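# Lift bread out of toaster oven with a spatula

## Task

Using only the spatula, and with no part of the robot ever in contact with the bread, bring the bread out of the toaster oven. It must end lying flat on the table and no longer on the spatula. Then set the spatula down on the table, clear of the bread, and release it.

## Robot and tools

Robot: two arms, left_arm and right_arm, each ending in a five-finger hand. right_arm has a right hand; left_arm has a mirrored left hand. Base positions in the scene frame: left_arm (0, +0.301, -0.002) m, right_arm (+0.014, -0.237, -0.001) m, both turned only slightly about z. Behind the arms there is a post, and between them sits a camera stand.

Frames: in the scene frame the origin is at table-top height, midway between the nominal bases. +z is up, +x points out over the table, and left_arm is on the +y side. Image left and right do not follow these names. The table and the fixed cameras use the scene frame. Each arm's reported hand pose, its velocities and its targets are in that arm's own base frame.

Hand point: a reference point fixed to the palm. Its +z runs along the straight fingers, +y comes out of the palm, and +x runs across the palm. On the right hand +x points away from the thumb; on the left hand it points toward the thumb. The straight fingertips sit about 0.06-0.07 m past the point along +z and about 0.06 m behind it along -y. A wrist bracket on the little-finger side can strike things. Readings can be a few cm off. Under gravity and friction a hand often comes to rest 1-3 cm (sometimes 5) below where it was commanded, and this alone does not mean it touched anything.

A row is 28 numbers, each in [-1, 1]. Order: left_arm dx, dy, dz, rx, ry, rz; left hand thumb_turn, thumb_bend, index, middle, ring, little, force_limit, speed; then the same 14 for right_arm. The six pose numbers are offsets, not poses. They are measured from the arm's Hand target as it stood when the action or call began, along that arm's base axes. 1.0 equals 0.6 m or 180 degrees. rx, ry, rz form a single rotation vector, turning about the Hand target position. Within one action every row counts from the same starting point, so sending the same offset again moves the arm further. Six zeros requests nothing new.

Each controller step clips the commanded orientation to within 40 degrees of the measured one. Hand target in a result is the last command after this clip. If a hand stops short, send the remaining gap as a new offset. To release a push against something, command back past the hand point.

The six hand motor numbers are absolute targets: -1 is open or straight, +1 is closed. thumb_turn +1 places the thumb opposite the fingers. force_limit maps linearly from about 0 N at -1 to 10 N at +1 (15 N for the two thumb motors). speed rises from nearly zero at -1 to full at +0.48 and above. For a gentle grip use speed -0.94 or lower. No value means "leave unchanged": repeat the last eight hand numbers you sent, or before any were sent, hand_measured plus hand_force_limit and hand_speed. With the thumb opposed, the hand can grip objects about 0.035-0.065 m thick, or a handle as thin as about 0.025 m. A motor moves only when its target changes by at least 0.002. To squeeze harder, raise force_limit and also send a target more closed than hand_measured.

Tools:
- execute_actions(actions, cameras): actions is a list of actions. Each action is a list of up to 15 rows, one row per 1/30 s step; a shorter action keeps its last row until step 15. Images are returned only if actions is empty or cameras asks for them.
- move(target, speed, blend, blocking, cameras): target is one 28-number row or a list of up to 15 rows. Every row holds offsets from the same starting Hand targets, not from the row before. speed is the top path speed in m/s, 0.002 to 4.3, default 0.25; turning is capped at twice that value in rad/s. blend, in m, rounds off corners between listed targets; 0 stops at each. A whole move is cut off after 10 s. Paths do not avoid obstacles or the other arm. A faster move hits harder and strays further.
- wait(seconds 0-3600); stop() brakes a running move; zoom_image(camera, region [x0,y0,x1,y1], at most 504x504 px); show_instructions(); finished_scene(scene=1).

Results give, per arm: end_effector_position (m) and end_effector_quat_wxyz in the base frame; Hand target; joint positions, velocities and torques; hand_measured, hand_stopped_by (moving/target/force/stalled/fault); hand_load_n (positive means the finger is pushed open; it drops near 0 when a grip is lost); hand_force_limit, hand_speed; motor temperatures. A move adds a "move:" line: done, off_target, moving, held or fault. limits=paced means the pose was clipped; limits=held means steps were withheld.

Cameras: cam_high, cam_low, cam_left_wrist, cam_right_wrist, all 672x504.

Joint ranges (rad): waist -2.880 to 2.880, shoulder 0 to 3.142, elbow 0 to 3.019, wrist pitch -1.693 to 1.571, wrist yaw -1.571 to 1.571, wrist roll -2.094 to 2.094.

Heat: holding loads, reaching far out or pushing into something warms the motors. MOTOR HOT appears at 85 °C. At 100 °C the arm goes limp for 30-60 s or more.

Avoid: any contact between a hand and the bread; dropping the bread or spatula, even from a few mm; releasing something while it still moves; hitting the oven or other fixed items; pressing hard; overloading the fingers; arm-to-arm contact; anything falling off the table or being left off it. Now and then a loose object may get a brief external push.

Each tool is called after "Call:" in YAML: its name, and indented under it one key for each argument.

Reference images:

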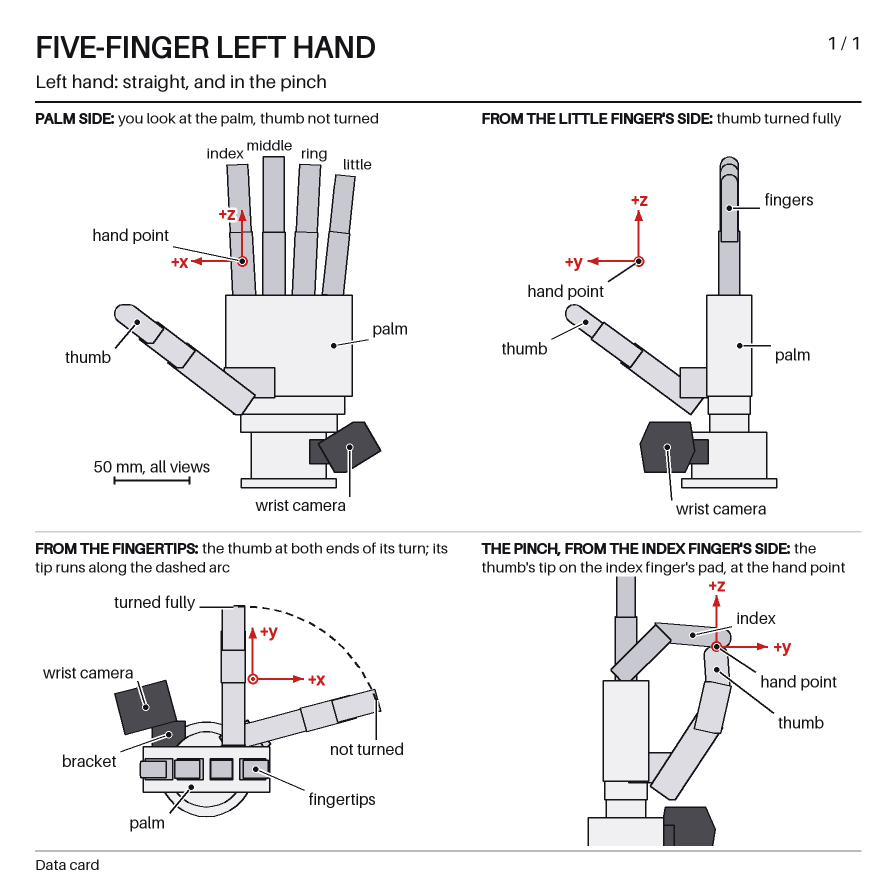

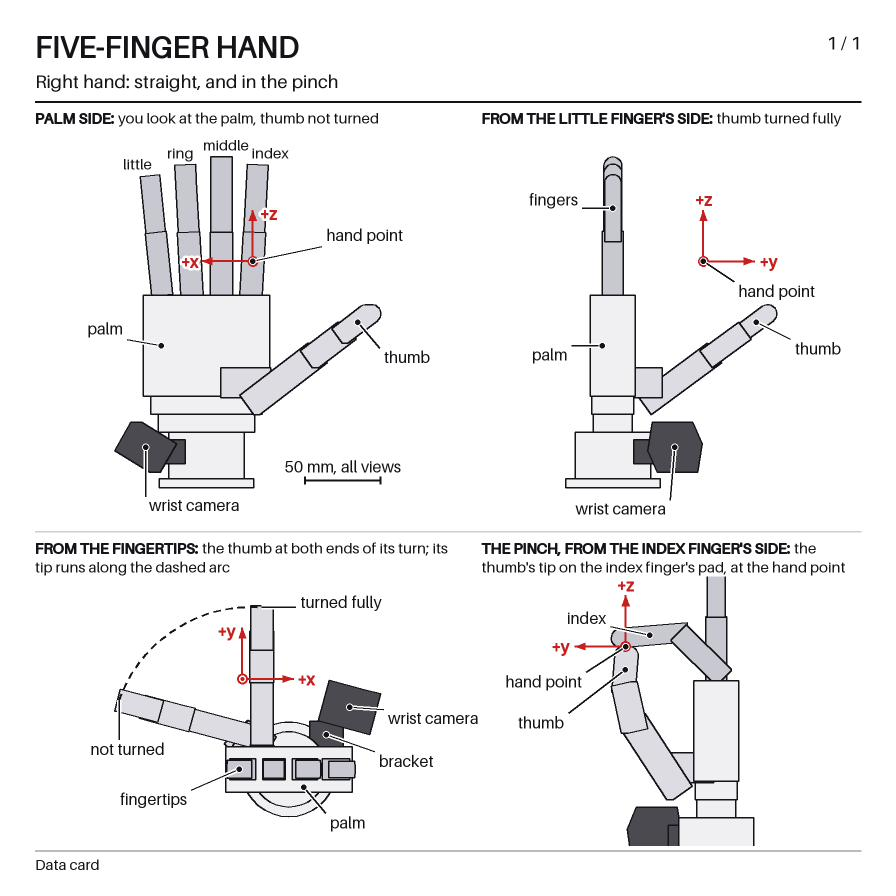

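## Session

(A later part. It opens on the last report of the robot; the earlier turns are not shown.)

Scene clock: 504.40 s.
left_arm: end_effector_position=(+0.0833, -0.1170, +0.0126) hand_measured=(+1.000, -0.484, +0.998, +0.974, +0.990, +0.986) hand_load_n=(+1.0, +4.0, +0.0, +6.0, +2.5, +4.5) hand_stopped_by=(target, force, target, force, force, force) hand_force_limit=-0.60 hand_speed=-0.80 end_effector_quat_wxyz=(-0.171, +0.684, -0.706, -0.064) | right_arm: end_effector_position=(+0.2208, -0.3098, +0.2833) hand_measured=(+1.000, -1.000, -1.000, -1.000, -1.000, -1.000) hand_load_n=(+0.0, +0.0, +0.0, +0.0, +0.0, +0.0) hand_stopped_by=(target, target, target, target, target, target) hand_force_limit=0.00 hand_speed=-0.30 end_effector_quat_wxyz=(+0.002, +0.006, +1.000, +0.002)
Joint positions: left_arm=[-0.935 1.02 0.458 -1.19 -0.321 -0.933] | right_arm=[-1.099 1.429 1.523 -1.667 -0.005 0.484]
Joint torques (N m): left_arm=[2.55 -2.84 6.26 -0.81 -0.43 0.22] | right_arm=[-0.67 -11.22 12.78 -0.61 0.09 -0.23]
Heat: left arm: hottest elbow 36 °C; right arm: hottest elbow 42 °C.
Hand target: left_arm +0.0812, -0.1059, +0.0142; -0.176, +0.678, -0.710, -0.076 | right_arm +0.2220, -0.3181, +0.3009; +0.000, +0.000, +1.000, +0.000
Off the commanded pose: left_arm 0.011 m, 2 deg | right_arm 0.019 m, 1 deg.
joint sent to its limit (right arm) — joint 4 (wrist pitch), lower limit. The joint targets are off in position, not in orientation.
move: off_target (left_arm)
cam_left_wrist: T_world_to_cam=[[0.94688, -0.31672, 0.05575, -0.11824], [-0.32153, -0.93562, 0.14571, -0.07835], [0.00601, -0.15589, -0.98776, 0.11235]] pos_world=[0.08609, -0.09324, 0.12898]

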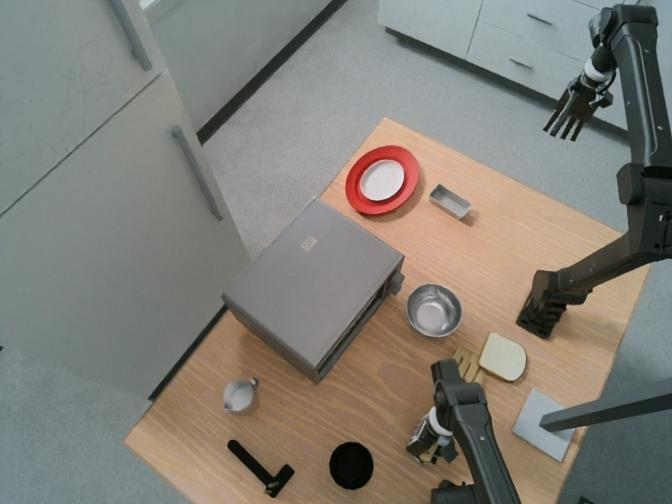

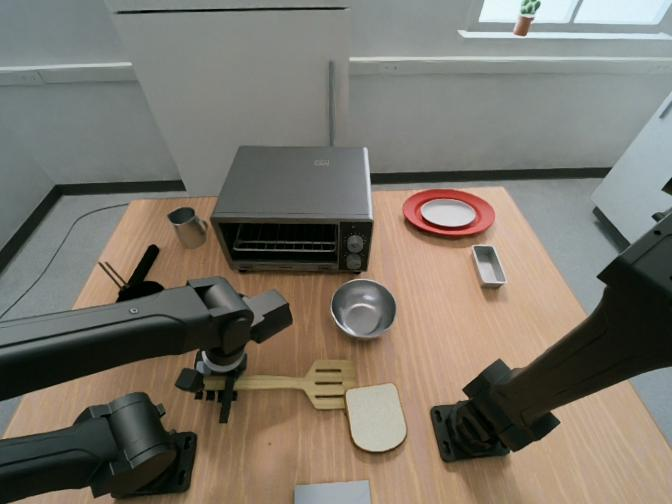

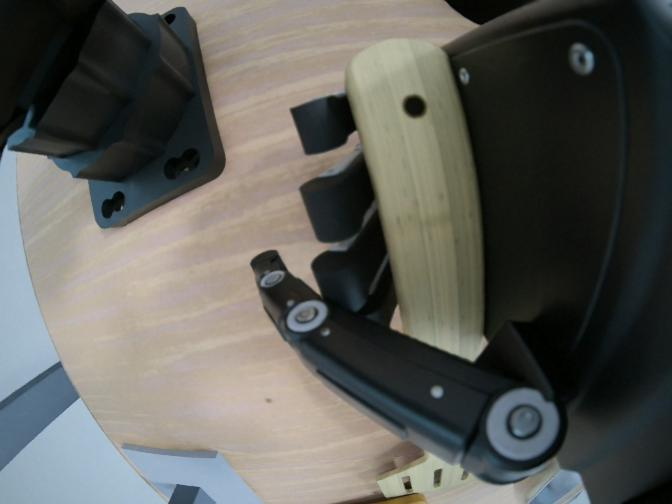

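Call:
move:
  target:
    - [0.008,0.045,-0.004,0,0,0,1,0.3,0.999,0.997,0.999,0.997,-0.6,-0.8,0,0,0,0,0,0,1,-1,-1,-1,-1,-1,0,-0.3]
  speed: 0.015
  cameras: ["cam_high","cam_low","cam_left_wrist"]

Call:
zoom_image:
  camera: "cam_low"
  region: [190, 320, 450, 450]

Call:
zoom_image:
  camera: "cam_high"
  region: [400, 320, 560, 470]

Scene clock: 507.57 s.
left_arm: end_effector_position=(+0.0876, -0.0875, +0.0114) hand_measured=(+1.000, -0.484, +0.998, +0.974, +0.990, +0.986) hand_load_n=(+1.0, +3.5, +0.0, +6.0, +2.0, +5.0) hand_stopped_by=(target, force, target, force, force, force) hand_force_limit=-0.60 hand_speed=-0.80 end_effector_quat_wxyz=(-0.172, +0.684, -0.706, -0.068) | right_arm: end_effector_position=(+0.2208, -0.3098, +0.2833) hand_measured=(+1.000, -1.000, -1.000, -1.000, -1.000, -1.000) hand_load_n=(+0.0, +0.0, +0.0, +0.0, +0.0, +0.0) hand_stopped_by=(target, target, target, target, target, target) hand_force_limit=0.00 hand_speed=-0.30 end_effector_quat_wxyz=(+0.002, +0.006, +1.000, +0.002)
Joint positions: left_arm=[-0.815 0.943 0.414 -1.19 -0.343 -0.809] | right_arm=[-1.099 1.429 1.523 -1.667 -0.005 0.484]
Joint torques (N m): left_arm=[2.43 -1.96 6.45 -0.42 -0.46 0.24] | right_arm=[-0.56 -10.17 12.68 -0.35 0.04 -0.24]
Heat: left arm: hottest elbow 36 °C; right arm: hottest elbow 42 °C.
Hand target: left_arm +0.0860, -0.0789, +0.0118; -0.176, +0.678, -0.710, -0.076 | right_arm +0.2220, -0.3181, +0.3009; +0.000, +0.000, +1.000, +0.000
Off the commanded pose: left_arm 0.009 m, 1 deg | right_arm 0.019 m, 1 deg.
joint sent to its limit (right arm) — joint 4 (wrist pitch), lower limit. The joint targets are off in position, not in orientation.
move: done
cam_left_wrist: T_world_to_cam=[[0.94717, -0.31688, 0.04964, -0.11283], [-0.32073, -0.9368, 0.13976, -0.04931], [0.00221, -0.1483, -0.98894, 0.11668]] pos_world=[0.09079, -0.06465, 0.12788]

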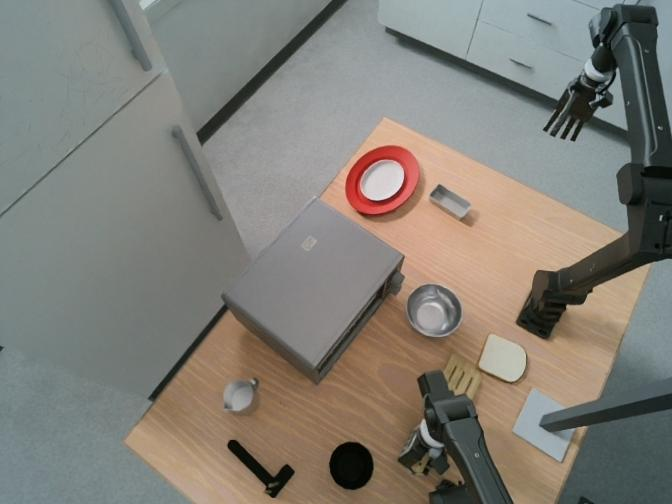

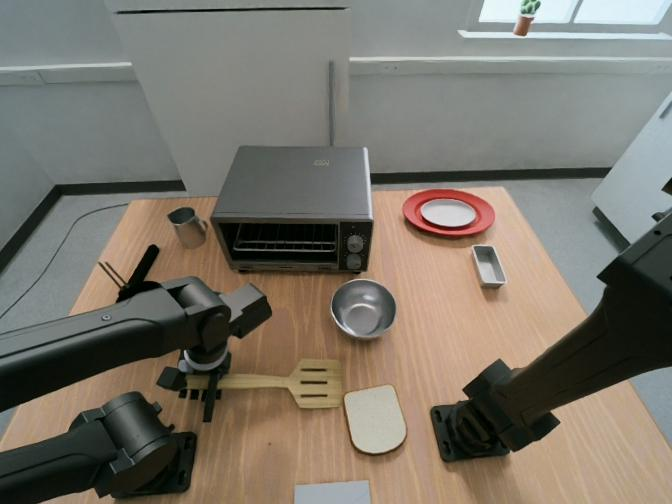

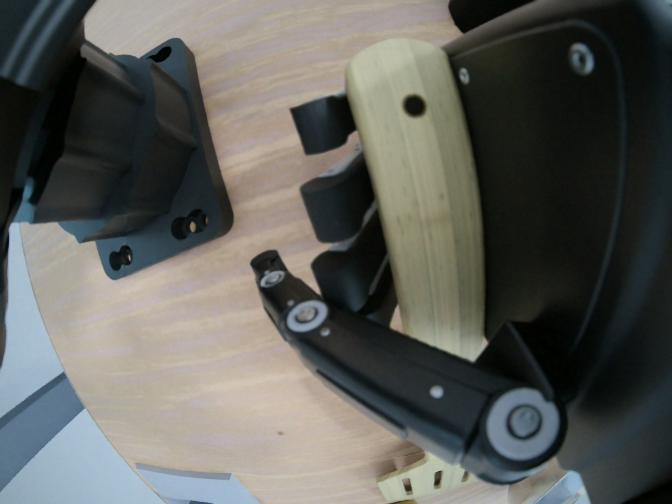

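Scaled by 1.938 from the camera's image (finer frame: 960x720).

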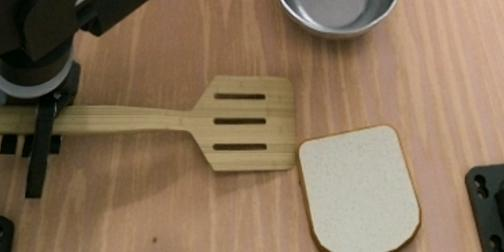

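Scaled by 3.150 from the camera's image (finer frame: 960x720).

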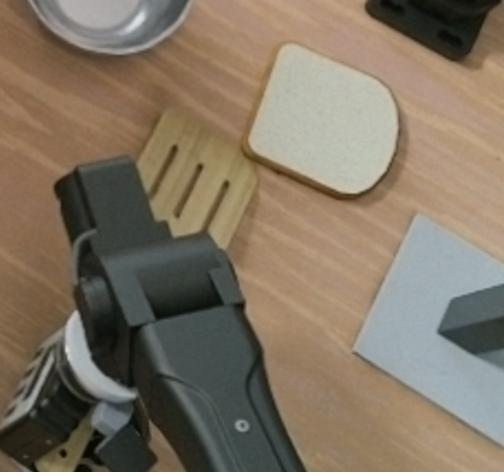

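Call:
move:
  target:
    - [0.01,0.035,0.05,0,0,0,1,0.3,0.999,0.997,0.999,0.997,-0.6,-0.8,0,0,0,0,0,0,1,-1,-1,-1,-1,-1,0,-0.3]
  speed: 0.03
  cameras: ["cam_high","cam_low","cam_left_wrist"]

Call:
zoom_image:
  camera: "cam_low"
  region: [190, 320, 450, 470]

Call:
zoom_image:
  camera: "cam_high"
  region: [400, 320, 560, 470]

Scene clock: 515.20 s.
left_arm: end_effector_position=(+0.0846, -0.0571, +0.0303) hand_measured=(+1.000, -0.484, +0.998, +0.974, +0.990, +0.986) hand_load_n=(+1.0, +4.0, +0.0, +6.0, +3.5, +4.0) hand_stopped_by=(target, force, target, force, force, force) hand_force_limit=-0.60 hand_speed=-0.80 end_effector_quat_wxyz=(-0.172, +0.679, -0.709, -0.082) | right_arm: end_effector_position=(+0.2208, -0.3098, +0.2833) hand_measured=(+1.000, -1.000, -1.000, -1.000, -1.000, -1.000) hand_load_n=(+0.0, +0.0, +0.0, +0.0, +0.0, +0.0) hand_stopped_by=(target, target, target, target, target, target) hand_force_limit=0.00 hand_speed=-0.30 end_effector_quat_wxyz=(+0.002, +0.006, +1.000, +0.002)
Joint positions: left_arm=[-0.696 0.828 0.414 -1.288 -0.361 -0.677] | right_arm=[-1.099 1.429 1.523 -1.667 -0.005 0.484]
Joint torques (N m): left_arm=[2.55 -1.08 9.99 -0.66 -0.38 0.2] | right_arm=[-0.5 -11.22 12.75 -0.36 0.06 -0.21]
Heat: left arm: hottest elbow 36 °C; right arm: hottest elbow 42 °C.
Hand target: left_arm +0.0920, -0.0579, +0.0418; -0.176, +0.678, -0.710, -0.076 | right_arm +0.2220, -0.3181, +0.3009; +0.000, +0.000, +1.000, +0.000
Off the commanded pose: left_arm 0.014 m, 1 deg | right_arm 0.019 m, 1 deg.
joint sent to its limit (right arm) — joint 4 (wrist pitch), lower limit. The joint targets are off in position, not in orientation.
move: off_target (left_arm)
cam_left_wrist: T_world_to_cam=[[0.94613, -0.32288, 0.02407, -0.1008], [-0.32325, -0.93772, 0.12722, -0.02382], [-0.0185, -0.12814, -0.99158, 0.14291]] pos_world=[0.09031, -0.03657, 0.14717]

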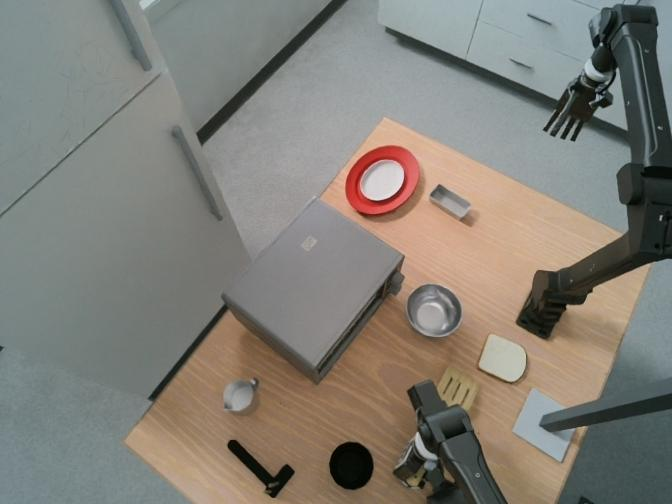

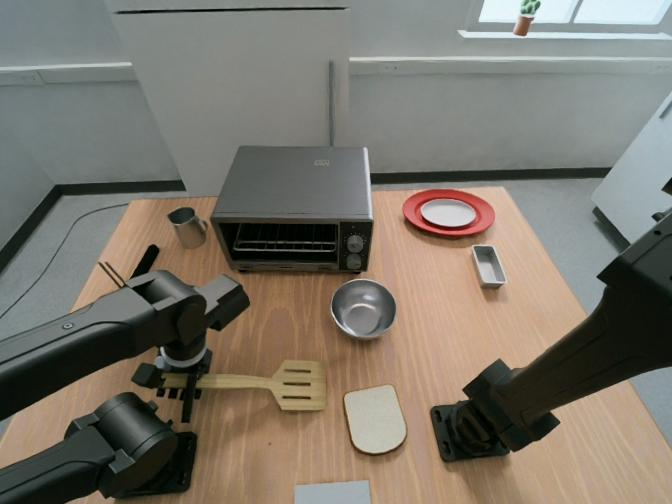

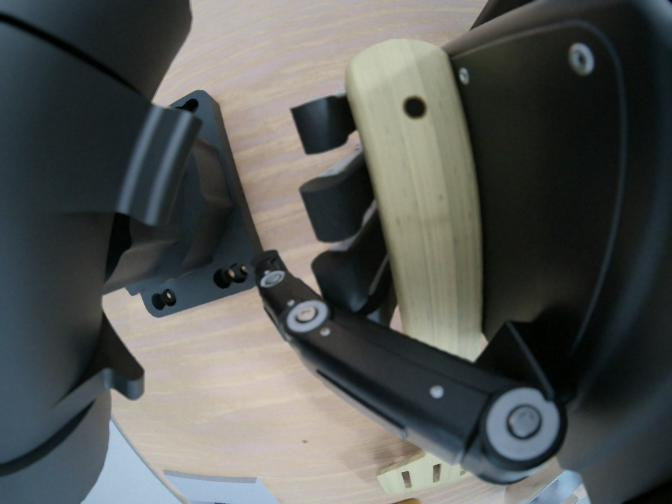

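Scaled by 1.938 from the camera's image (finer frame: 960x720).

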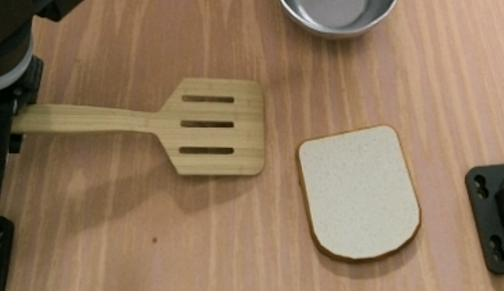

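Scaled by 3.150 from the camera's image (finer frame: 960x720).

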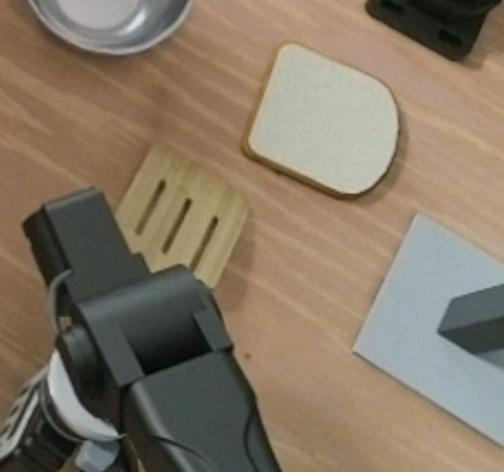

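Call:
move:
  target:
    - [0.0393,-0.0965,0.005,-0.0167,0.0424,0.2386,1,0.3,0.999,0.997,0.999,0.997,-0.6,-0.8,0,0,0,0,0,0,1,-1,-1,-1,-1,-1,0,-0.3]
  speed: 0.06
  cameras: ["cam_high","cam_low","cam_left_wrist"]

Call:
zoom_image:
  camera: "cam_low"
  region: [150, 270, 450, 470]

Scene clock: 523.23 s.
left_arm: end_effector_position=(+0.1007, -0.1080, +0.0319) hand_measured=(+1.000, -0.484, +0.998, +0.974, +0.990, +0.986) hand_load_n=(+1.0, +4.0, +0.0, +6.0, +3.5, +3.5) hand_stopped_by=(target, force, target, force, force, force) hand_force_limit=-0.60 hand_speed=-0.80 end_effector_quat_wxyz=(-0.076, +0.879, -0.441, -0.168) | right_arm: end_effector_position=(+0.2208, -0.3098, +0.2833) hand_measured=(+1.000, -1.000, -1.000, -1.000, -1.000, -1.000) hand_load_n=(+0.0, +0.0, +0.0, +0.0, +0.0, +0.0) hand_stopped_by=(target, target, target, target, target, target) hand_force_limit=0.00 hand_speed=-0.30 end_effector_quat_wxyz=(+0.002, +0.006, +1.000, +0.002)
Joint positions: left_arm=[-0.528 1.092 0.524 -1.353 -0.128 -1.192] | right_arm=[-1.099 1.429 1.523 -1.667 -0.005 0.484]
Joint torques (N m): left_arm=[2.49 -2.2 10.32 -1.13 0.31 -0.18] | right_arm=[-0.32 -10.87 12.75 -0.28 0.12 -0.18]
Heat: left arm: hottest elbow 36 °C; right arm: hottest elbow 42 °C.
Hand target: left_arm +0.1156, -0.1158, +0.0448; -0.072, +0.888, -0.424, -0.161 | right_arm +0.2220, -0.3181, +0.3009; +0.000, +0.000, +1.000, +0.000
Off the commanded pose: left_arm 0.021 m, 2 deg | right_arm 0.019 m, 1 deg.
joint sent to its limit (right arm) — joint 4 (wrist pitch), lower limit. The joint targets are off in position, not in orientation.
move: off_target (left_arm)
cam_left_wrist: T_world_to_cam=[[0.92397, 0.36777, -0.10502, -0.05154], [0.38054, -0.91153, 0.15592, -0.13549], [-0.03838, -0.18403, -0.98217, 0.13395]] pos_world=[0.10432, -0.07989, 0.14728]

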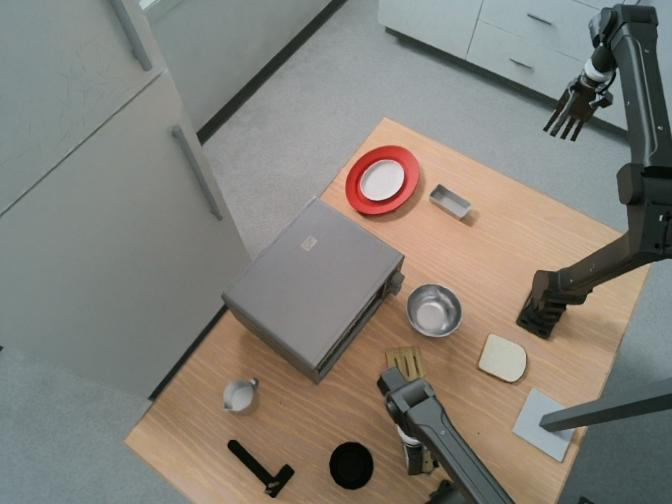

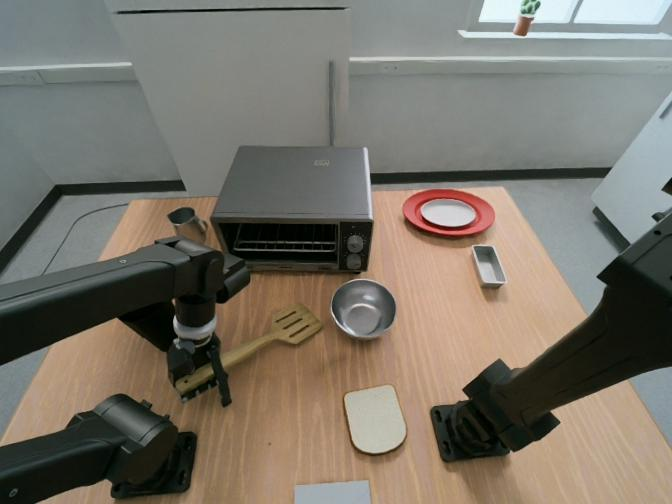

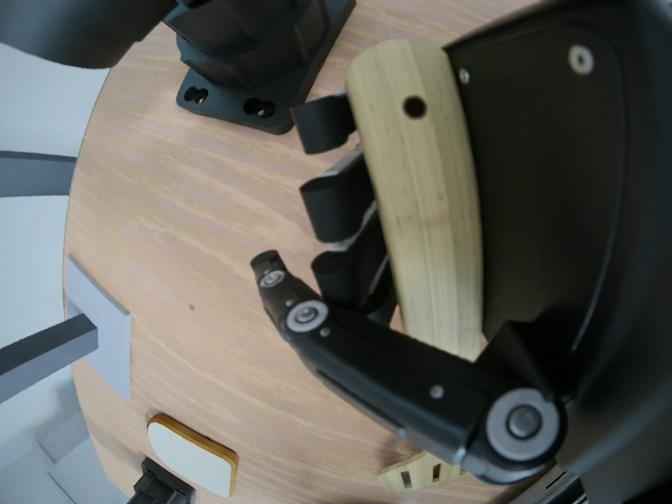

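Scaled by 1.680 from the camera's image (finer frame: 960x720).

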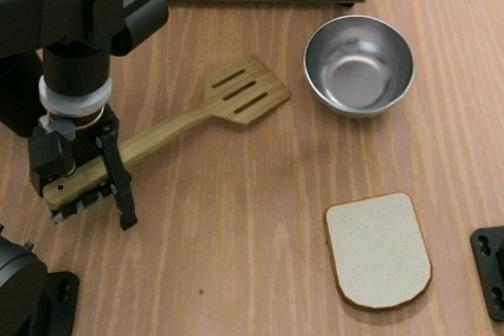

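Call:
move:
  target:
    - [0.0,0.0,-0.038,0,0,0,1,0.3,0.999,0.997,0.999,0.997,-0.6,-0.8,0,0,0,0,0,0,1,-1,-1,-1,-1,-1,0,-0.3]
  speed: 0.02
  cameras: ["cam_high","cam_low","cam_left_wrist"]

Call:
zoom_image:
  camera: "cam_low"
  region: [150, 270, 450, 470]

Scene clock: 525.70 s.
left_arm: end_effector_position=(+0.1065, -0.1124, +0.0224) hand_measured=(+1.000, -0.484, +0.998, +0.974, +0.990, +0.986) hand_load_n=(+1.0, +4.0, +0.0, +6.0, +2.0, +4.5) hand_stopped_by=(target, force, target, force, force, force) hand_force_limit=-0.60 hand_speed=-0.80 end_effector_quat_wxyz=(-0.074, +0.880, -0.438, -0.169) | right_arm: end_effector_position=(+0.2208, -0.3098, +0.2833) hand_measured=(+1.000, -1.000, -1.000, -1.000, -1.000, -1.000) hand_load_n=(+0.0, +0.0, +0.0, +0.0, +0.0, +0.0) hand_stopped_by=(target, target, target, target, target, target) hand_force_limit=0.00 hand_speed=-0.30 end_effector_quat_wxyz=(+0.002, +0.006, +1.000, +0.002)
Joint positions: left_arm=[-0.528 1.138 0.524 -1.308 -0.123 -1.197] | right_arm=[-1.099 1.429 1.523 -1.667 -0.005 0.484]
Joint torques (N m): left_arm=[2.49 -2.49 7.04 0.17 0.29 -0.18] | right_arm=[-0.91 -11.28 12.81 -0.43 0.08 -0.15]
Heat: left arm: hottest elbow 36 °C; right arm: hottest elbow 42 °C.
Hand target: left_arm +0.1156, -0.1158, +0.0220; -0.072, +0.888, -0.424, -0.161 | right_arm +0.2220, -0.3181, +0.3009; +0.000, +0.000, +1.000, +0.000
Off the commanded pose: left_arm 0.010 m, 2 deg | right_arm 0.019 m, 1 deg.
joint sent to its limit (right arm) — joint 4 (wrist pitch), lower limit. The joint targets are off in position, not in orientation.
move: done
cam_left_wrist: T_world_to_cam=[[0.92156, 0.37298, -0.10776, -0.05536], [0.38622, -0.90899, 0.15677, -0.14058], [-0.03948, -0.1861, -0.98174, 0.12386]] pos_world=[0.1102, -0.08409, 0.13767]

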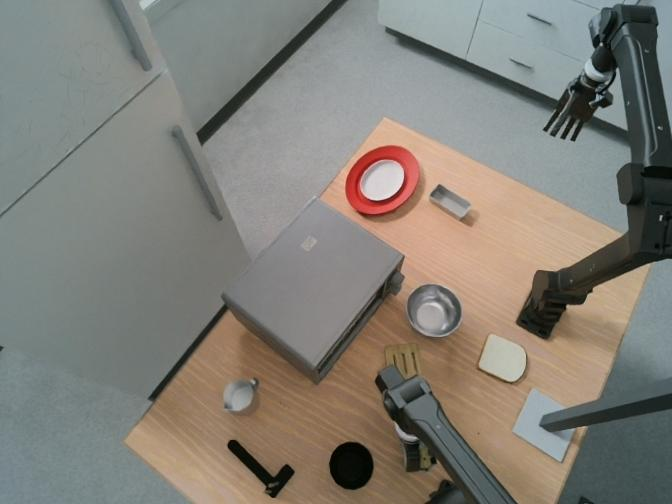

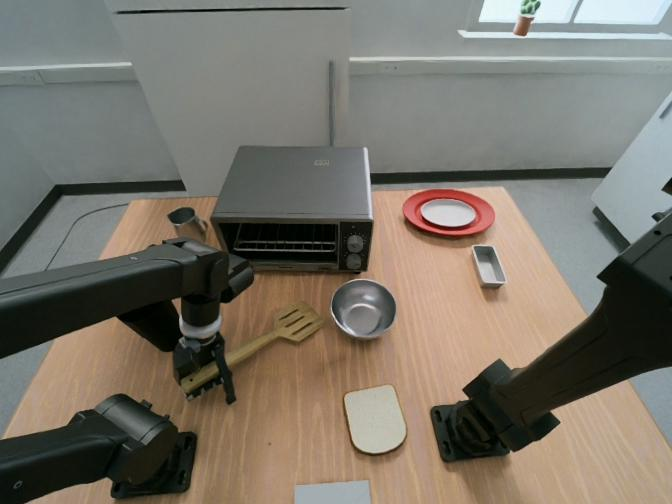

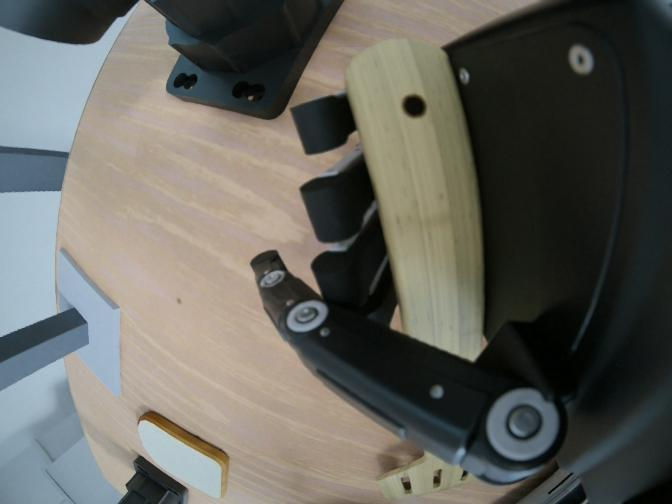

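Scaled by 1.680 from the camera's image (finer frame: 960x720).

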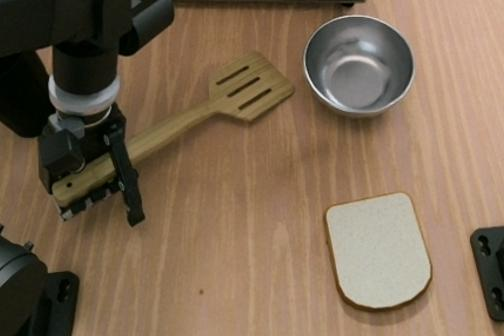

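Call:
zoom_image:
  camera: "cam_low"
  region: [220, 280, 350, 380]

Call:
zoom_image:
  camera: "cam_left_wrist"
  region: [340, 400, 560, 504]

Scaled by 3.877 from the camera's image (finer frame: 960x720).

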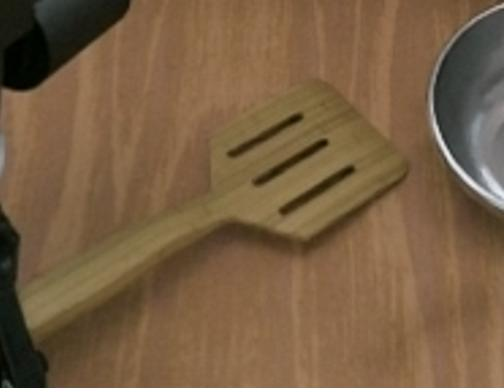

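Scaled by 2.291 from the camera's image (finer frame: 960x720).

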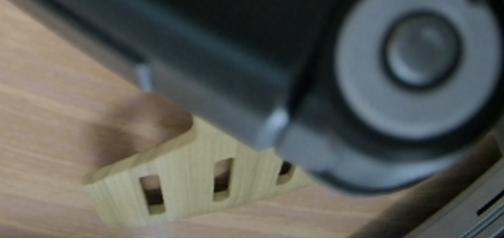

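Call:
move:
  target:
    - [-0.008,0.0,-0.015,0,0,0,1,0.3,0.999,0.997,0.999,0.997,-0.6,-0.8,0,0,0,0,0,0,1,-1,-1,-1,-1,-1,0,-0.3]
  speed: 0.015
  cameras: ["cam_low","cam_left_wrist"]

Call:
zoom_image:
  camera: "cam_low"
  region: [170, 280, 350, 420]

Scene clock: 527.90 s.
left_arm: end_effector_position=(+0.1094, -0.1151, +0.0171) hand_measured=(+1.000, -0.484, +0.998, +0.974, +0.990, +0.986) hand_load_n=(+1.0, +4.0, +0.0, +6.0, +2.0, +4.5) hand_stopped_by=(target, force, target, force, force, force) hand_force_limit=-0.60 hand_speed=-0.80 end_effector_quat_wxyz=(-0.072, +0.883, -0.435, -0.161) | right_arm: end_effector_position=(+0.2208, -0.3098, +0.2833) hand_measured=(+1.000, -1.000, -1.000, -1.000, -1.000, -1.000) hand_load_n=(+0.0, +0.0, +0.0, +0.0, +0.0, +0.0) hand_stopped_by=(target, target, target, target, target, target) hand_force_limit=0.00 hand_speed=-0.30 end_effector_quat_wxyz=(+0.002, +0.006, +1.000, +0.002)
Joint positions: left_arm=[-0.528 1.145 0.516 -1.277 -0.119 -1.203] | right_arm=[-1.099 1.429 1.523 -1.667 -0.005 0.484]
Joint torques (N m): left_arm=[1.67 -2.55 5.65 0.2 0.29 -0.21] | right_arm=[0.15 -11.58 12.72 -0.46 0 -0.21]
Heat: left arm: hottest elbow 36 °C; right arm: hottest elbow 42 °C.
Hand target: left_arm +0.1108, -0.1158, +0.0130; -0.072, +0.888, -0.424, -0.161 | right_arm +0.2220, -0.3181, +0.3009; +0.000, +0.000, +1.000, +0.000
Off the commanded pose: left_arm 0.004 m, 1 deg | right_arm 0.019 m, 1 deg.
joint sent to its limit (right arm) — joint 4 (wrist pitch), lower limit. The joint targets are off in position, not in orientation.
move: done
cam_left_wrist: T_world_to_cam=[[0.92017, 0.37857, -0.0998, -0.05695], [0.39067, -0.90453, 0.17089, -0.14364], [-0.02558, -0.19624, -0.98022, 0.11558]] pos_world=[0.11148, -0.08568, 0.13216]

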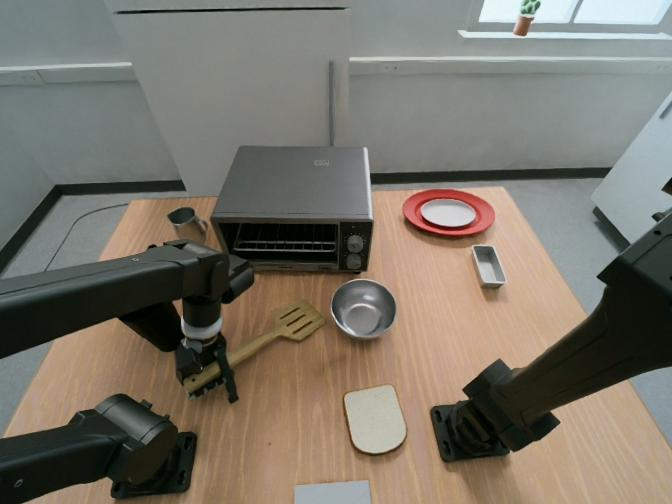

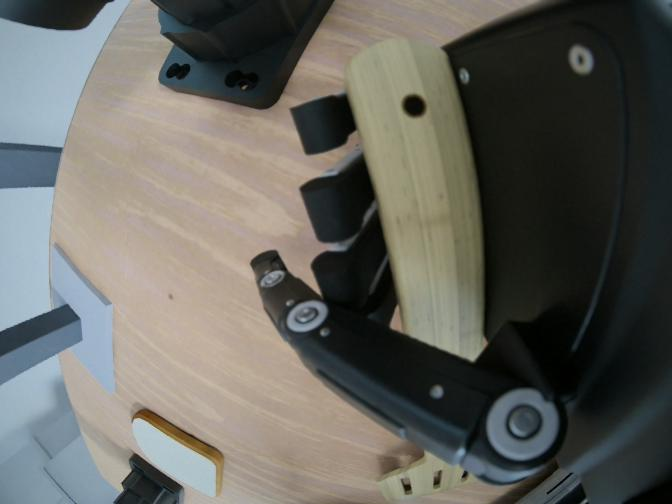

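Scaled by 2.800 from the camera's image (finer frame: 960x720).

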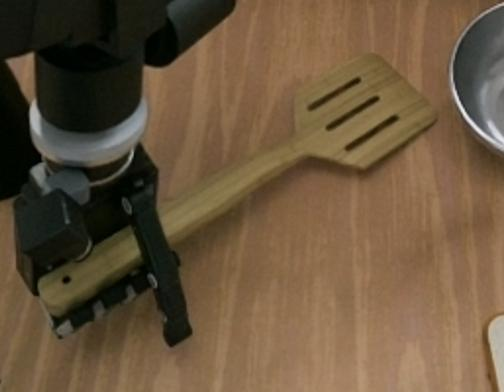

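Call:
move:
  target:
    - [-0.008,0.012,-0.015,0.006,0.004,0,1,0.3,0.999,0.997,0.999,0.997,-0.6,-0.8,0,0,0,0,0,0,1,-1,-1,-1,-1,-1,0,-0.3]
  speed: 0.015
  cameras: ["cam_low","cam_left_wrist"]

Call:
zoom_image:
  camera: "cam_low"
  region: [170, 280, 350, 420]

Scene clock: 529.83 s.
left_arm: end_effector_position=(+0.1041, -0.1119, +0.0087) hand_measured=(+1.000, -0.484, +0.998, +0.974, +0.992, +0.986) hand_load_n=(+0.5, +4.0, +0.0, +6.0, +0.5, +5.0) hand_stopped_by=(target, force, target, force, force, force) hand_force_limit=-0.60 hand_speed=-0.80 end_effector_quat_wxyz=(-0.073, +0.883, -0.433, -0.169) | right_arm: end_effector_position=(+0.2208, -0.3098, +0.2833) hand_measured=(+1.000, -1.000, -1.000, -1.000, -1.000, -1.000) hand_load_n=(+0.0, +0.0, +0.0, +0.0, +0.0, +0.0) hand_stopped_by=(target, target, target, target, target, target) hand_force_limit=0.00 hand_speed=-0.30 end_effector_quat_wxyz=(+0.002, +0.006, +1.000, +0.002)
Joint positions: left_arm=[-0.528 1.162 0.497 -1.257 -0.119 -1.209] | right_arm=[-1.099 1.429 1.523 -1.667 -0.005 0.484]
Joint torques (N m): left_arm=[2.32 -2.49 5.34 0.14 -0.17 -0.15] | right_arm=[0.38 -11.22 12.67 -0.73 0 -0.13]
Heat: left arm: hottest elbow 36 °C; right arm: hottest elbow 42 °C.
Hand target: left_arm +0.1060, -0.1086, +0.0040; -0.077, +0.887, -0.423, -0.170 | right_arm +0.2220, -0.3181, +0.3009; +0.000, +0.000, +1.000, +0.000
Off the commanded pose: left_arm 0.006 m, 1 deg | right_arm 0.019 m, 1 deg.
joint sent to its limit (right arm) — joint 4 (wrist pitch), lower limit. The joint targets are off in position, not in orientation.
move: done
cam_left_wrist: T_world_to_cam=[[0.91662, 0.38491, -0.10791, -0.05296], [0.39802, -0.90387, 0.15681, -0.13776], [-0.03718, -0.18669, -0.98172, 0.1101]] pos_world=[0.10747, -0.08358, 0.12397]

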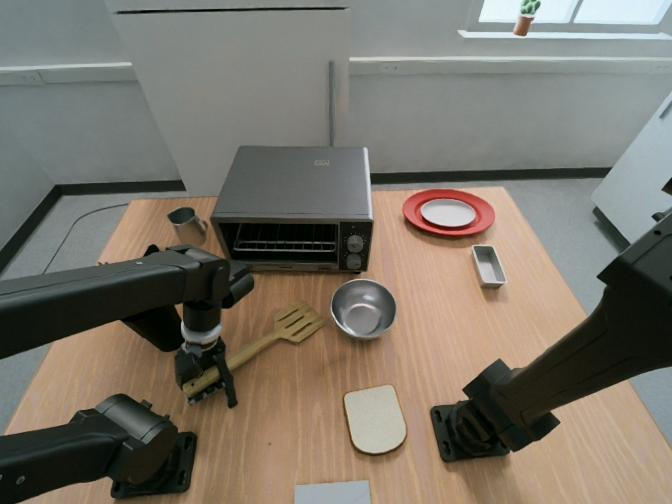

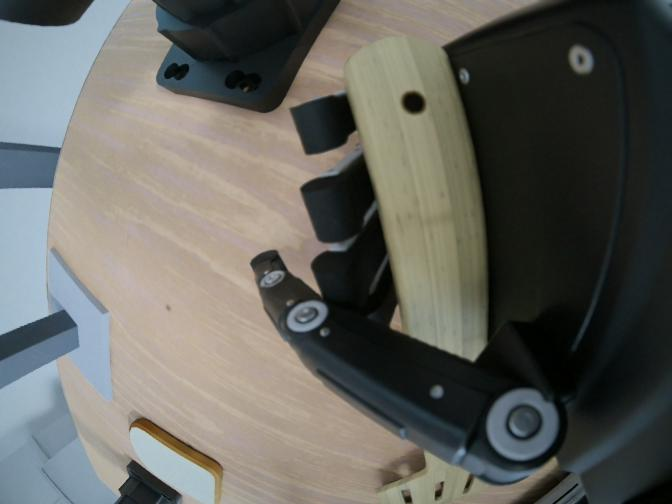

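Scaled by 2.800 from the camera's image (finer frame: 960x720).

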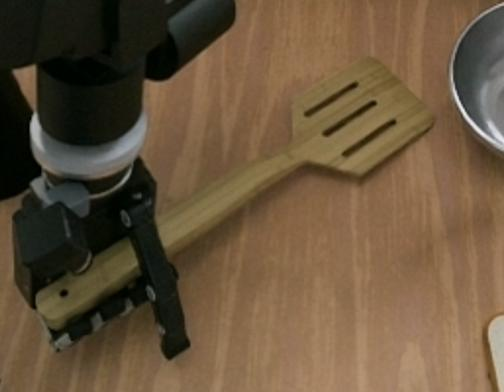

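Call:
move:
  target:
    - [0,0,0,0,0,0,1,-0.8,0.999,0.997,0.999,0.997,-0.6,-0.7,0,0,0,0,0,0,1,-1,-1,-1,-1,-1,0,-0.3]
  speed: 0.015
  cameras: ["cam_low","cam_left_wrist"]

Scene clock: 531.63 s.
left_arm: end_effector_position=(+0.1041, -0.1119, +0.0087) hand_measured=(+1.000, -0.800, +0.998, +0.974, +0.992, +0.986) hand_load_n=(+0.0, +0.0, +0.0, +0.0, +0.5, +5.0) hand_stopped_by=(target, target, target, force, force, force) hand_force_limit=-0.60 hand_speed=-0.70 end_effector_quat_wxyz=(-0.073, +0.883, -0.433, -0.169) | right_arm: end_effector_position=(+0.2208, -0.3098, +0.2833) hand_measured=(+1.000, -1.000, -1.000, -1.000, -1.000, -1.000) hand_load_n=(+0.0, +0.0, +0.0, +0.0, +0.0, +0.0) hand_stopped_by=(target, target, target, target, target, target) hand_force_limit=0.00 hand_speed=-0.30 end_effector_quat_wxyz=(+0.002, +0.006, +1.000, +0.002)
Joint positions: left_arm=[-0.528 1.162 0.497 -1.257 -0.119 -1.209] | right_arm=[-1.099 1.429 1.523 -1.667 -0.005 0.484]
Joint torques (N m): left_arm=[2.26 -2.49 5.34 0.14 -0.17 -0.15] | right_arm=[0.15 -11.22 12.59 -0.51 0.04 -0.16]
Heat: left arm: hottest elbow 36 °C; right arm: hottest elbow 42 °C.
Hand target: left_arm +0.1060, -0.1086, +0.0040; -0.077, +0.887, -0.423, -0.170 | right_arm +0.2220, -0.3181, +0.3009; +0.000, +0.000, +1.000, +0.000
Off the commanded pose: left_arm 0.006 m, 1 deg | right_arm 0.019 m, 1 deg.
joint sent to its limit (right arm) — joint 4 (wrist pitch), lower limit. The joint targets are off in position, not in orientation.
move: done
cam_left_wrist: T_world_to_cam=[[0.91662, 0.38491, -0.10791, -0.05296], [0.39802, -0.90387, 0.15681, -0.13776], [-0.03718, -0.18669, -0.98172, 0.1101]] pos_world=[0.10747, -0.08358, 0.12397]

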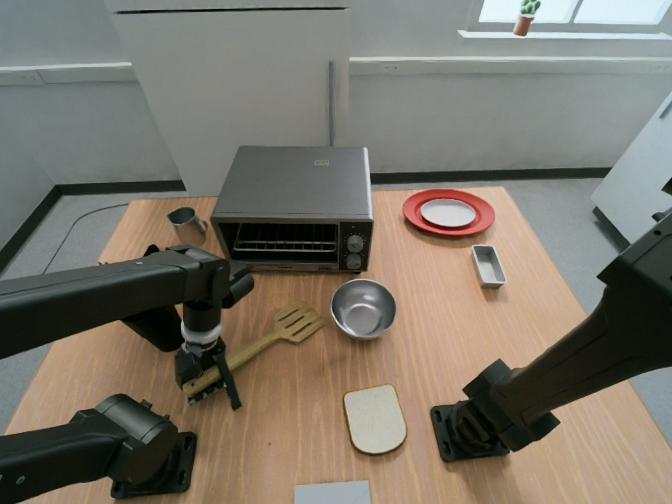

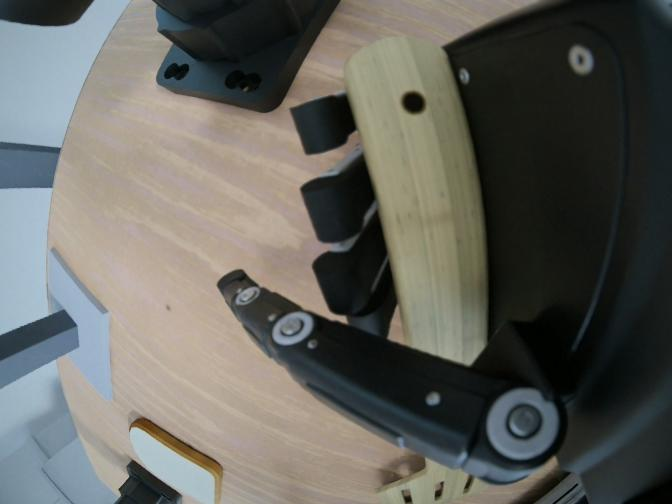

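Call:
move:
  target:
    - [0,0,0,0,0,0,1,-1,0.9,0.9,0.9,0.9,-0.6,-0.9,0,0,0,0,0,0,1,-1,-1,-1,-1,-1,0,-0.3]
  speed: 0.015
  cameras: ["cam_low","cam_left_wrist"]

Call:
zoom_image:
  camera: "cam_low"
  region: [170, 280, 350, 420]

Scene clock: 534.07 s.
left_arm: end_effector_position=(+0.1043, -0.1117, +0.0086) hand_measured=(+1.000, -1.000, +0.900, +0.900, +0.900, +0.900) hand_load_n=(+0.0, +0.0, +0.0, +0.0, +0.0, +0.5) hand_stopped_by=(target, target, target, target, target, target) hand_force_limit=-0.60 hand_speed=-0.90 end_effector_quat_wxyz=(-0.074, +0.883, -0.432, -0.169) | right_arm: end_effector_position=(+0.2208, -0.3098, +0.2833) hand_measured=(+1.000, -1.000, -1.000, -1.000, -1.000, -1.000) hand_load_n=(+0.0, +0.0, +0.0, +0.0, +0.0, +0.0) hand_stopped_by=(target, target, target, target, target, target) hand_force_limit=0.00 hand_speed=-0.30 end_effector_quat_wxyz=(+0.002, +0.006, +1.000, +0.002)
Joint positions: left_arm=[-0.528 1.162 0.497 -1.257 -0.12 -1.21] | right_arm=[-1.099 1.429 1.523 -1.667 -0.005 0.484]
Joint torques (N m): left_arm=[2.32 -2.55 5.34 0.14 -0.16 -0.15] | right_arm=[-0.32 -11.69 12.52 -0.44 0.08 -0.15]
Heat: left arm: hottest elbow 35 °C; right arm: hottest elbow 42 °C.
Hand target: left_arm +0.1060, -0.1086, +0.0040; -0.077, +0.887, -0.423, -0.170 | right_arm +0.2220, -0.3181, +0.3009; +0.000, +0.000, +1.000, +0.000
Off the commanded pose: left_arm 0.006 m, 1 deg | right_arm 0.019 m, 1 deg.
joint sent to its limit (right arm) — joint 4 (wrist pitch), lower limit. The joint targets are off in position, not in orientation.
move: done
cam_left_wrist: T_world_to_cam=[[0.91638, 0.38595, -0.10625, -0.05314], [0.3987, -0.90374, 0.15584, -0.13774], [-0.03588, -0.18517, -0.98205, 0.11013]] pos_world=[0.10756, -0.08358, 0.12398]

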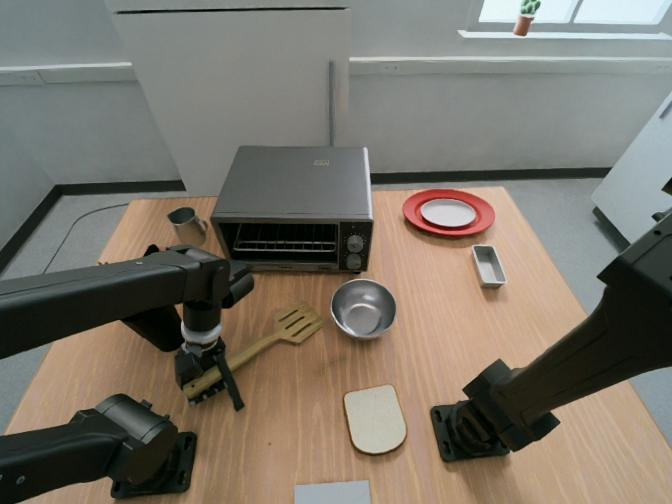

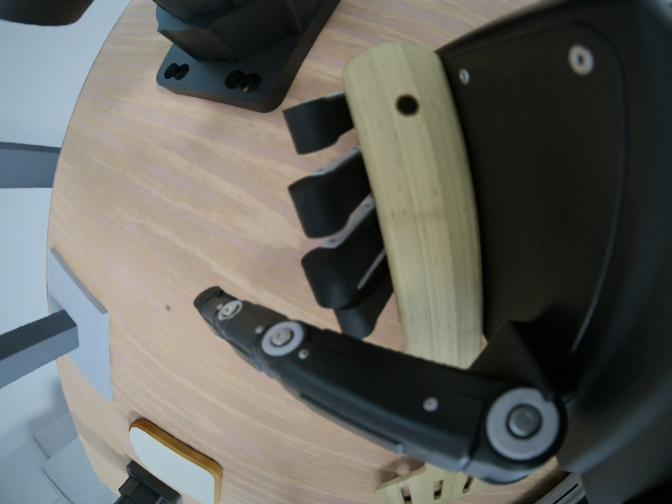

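Scaled by 2.800 from the camera's image (finer frame: 960x720).

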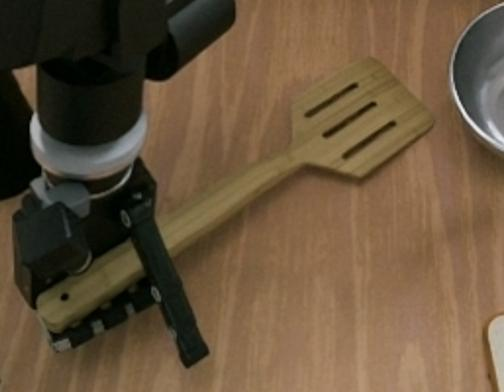

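Call:
move:
  target:
    - [0,0,0.006,-0.0444,-0.0334,0,1,-1,0.9,0.9,0.9,0.9,-0.6,-0.9,0,0,0,0,0,0,1,-1,-1,-1,-1,-1,0,-0.3]
  speed: 0.03
  cameras: ["cam_low","cam_left_wrist"]

Call:
zoom_image:
  camera: "cam_low"
  region: [170, 280, 350, 420]

Scene clock: 538.50 s.
left_arm: end_effector_position=(+0.1050, -0.1087, +0.0081) hand_measured=(+1.000, -1.000, +0.900, +0.900, +0.900, +0.900) hand_load_n=(+0.0, +0.0, +0.0, +0.0, +0.5, +0.0) hand_stopped_by=(target, target, target, target, target, target) hand_force_limit=-0.60 hand_speed=-0.90 end_effector_quat_wxyz=(-0.044, +0.898, -0.426, -0.101) | right_arm: end_effector_position=(+0.2208, -0.3098, +0.2833) hand_measured=(+1.000, -1.000, -1.000, -1.000, -1.000, -1.000) hand_load_n=(+0.0, +0.0, +0.0, +0.0, +0.0, +0.0) hand_stopped_by=(target, target, target, target, target, target) hand_force_limit=0.00 hand_speed=-0.30 end_effector_quat_wxyz=(+0.002, +0.006, +1.000, +0.002)
Joint positions: left_arm=[-0.456 1.001 0.42 -1.193 -0.085 -1.149] | right_arm=[-1.099 1.429 1.523 -1.667 -0.005 0.484]
Joint torques (N m): left_arm=[2.55 -2.43 6.12 0.4 0.32 0.19] | right_arm=[0.15 -11.93 12.53 -0.5 0.1 -0.18]
Heat: left arm: hottest elbow 35 °C; right arm: hottest elbow 42 °C.
Hand target: left_arm +0.1060, -0.1086, +0.0076; -0.038, +0.898, -0.429, -0.094 | right_arm +0.2220, -0.3181, +0.3009; +0.000, +0.000, +1.000, +0.000
Off the commanded pose: left_arm 0.001 m, 1 deg | right_arm 0.019 m, 1 deg.
joint sent to its limit (right arm) — joint 4 (wrist pitch), lower limit. The joint targets are off in position, not in orientation.
move: done
cam_left_wrist: T_world_to_cam=[[0.91573, 0.39773, -0.05696, -0.05412], [0.39597, -0.86933, 0.29575, -0.13224], [0.06811, -0.29338, -0.95357, 0.08727]] pos_world=[0.09598, -0.06783, 0.11924]

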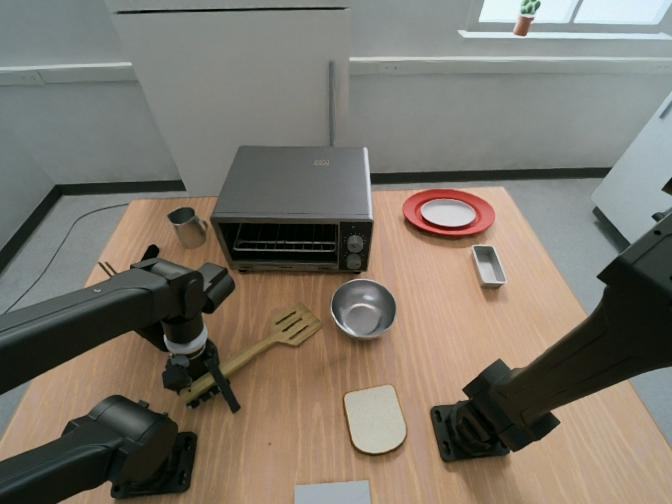

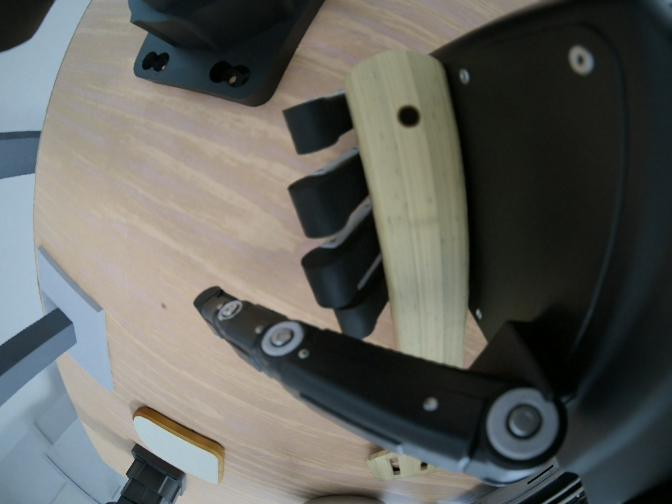

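Scaled by 2.800 from the camera's image (finer frame: 960x720).

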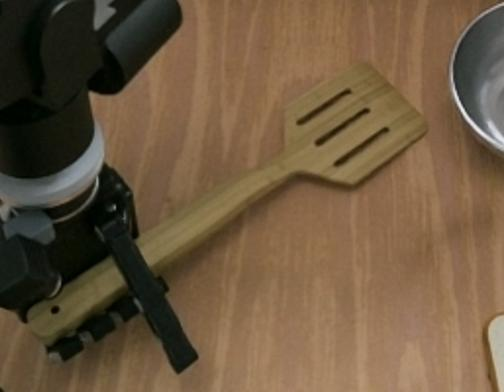

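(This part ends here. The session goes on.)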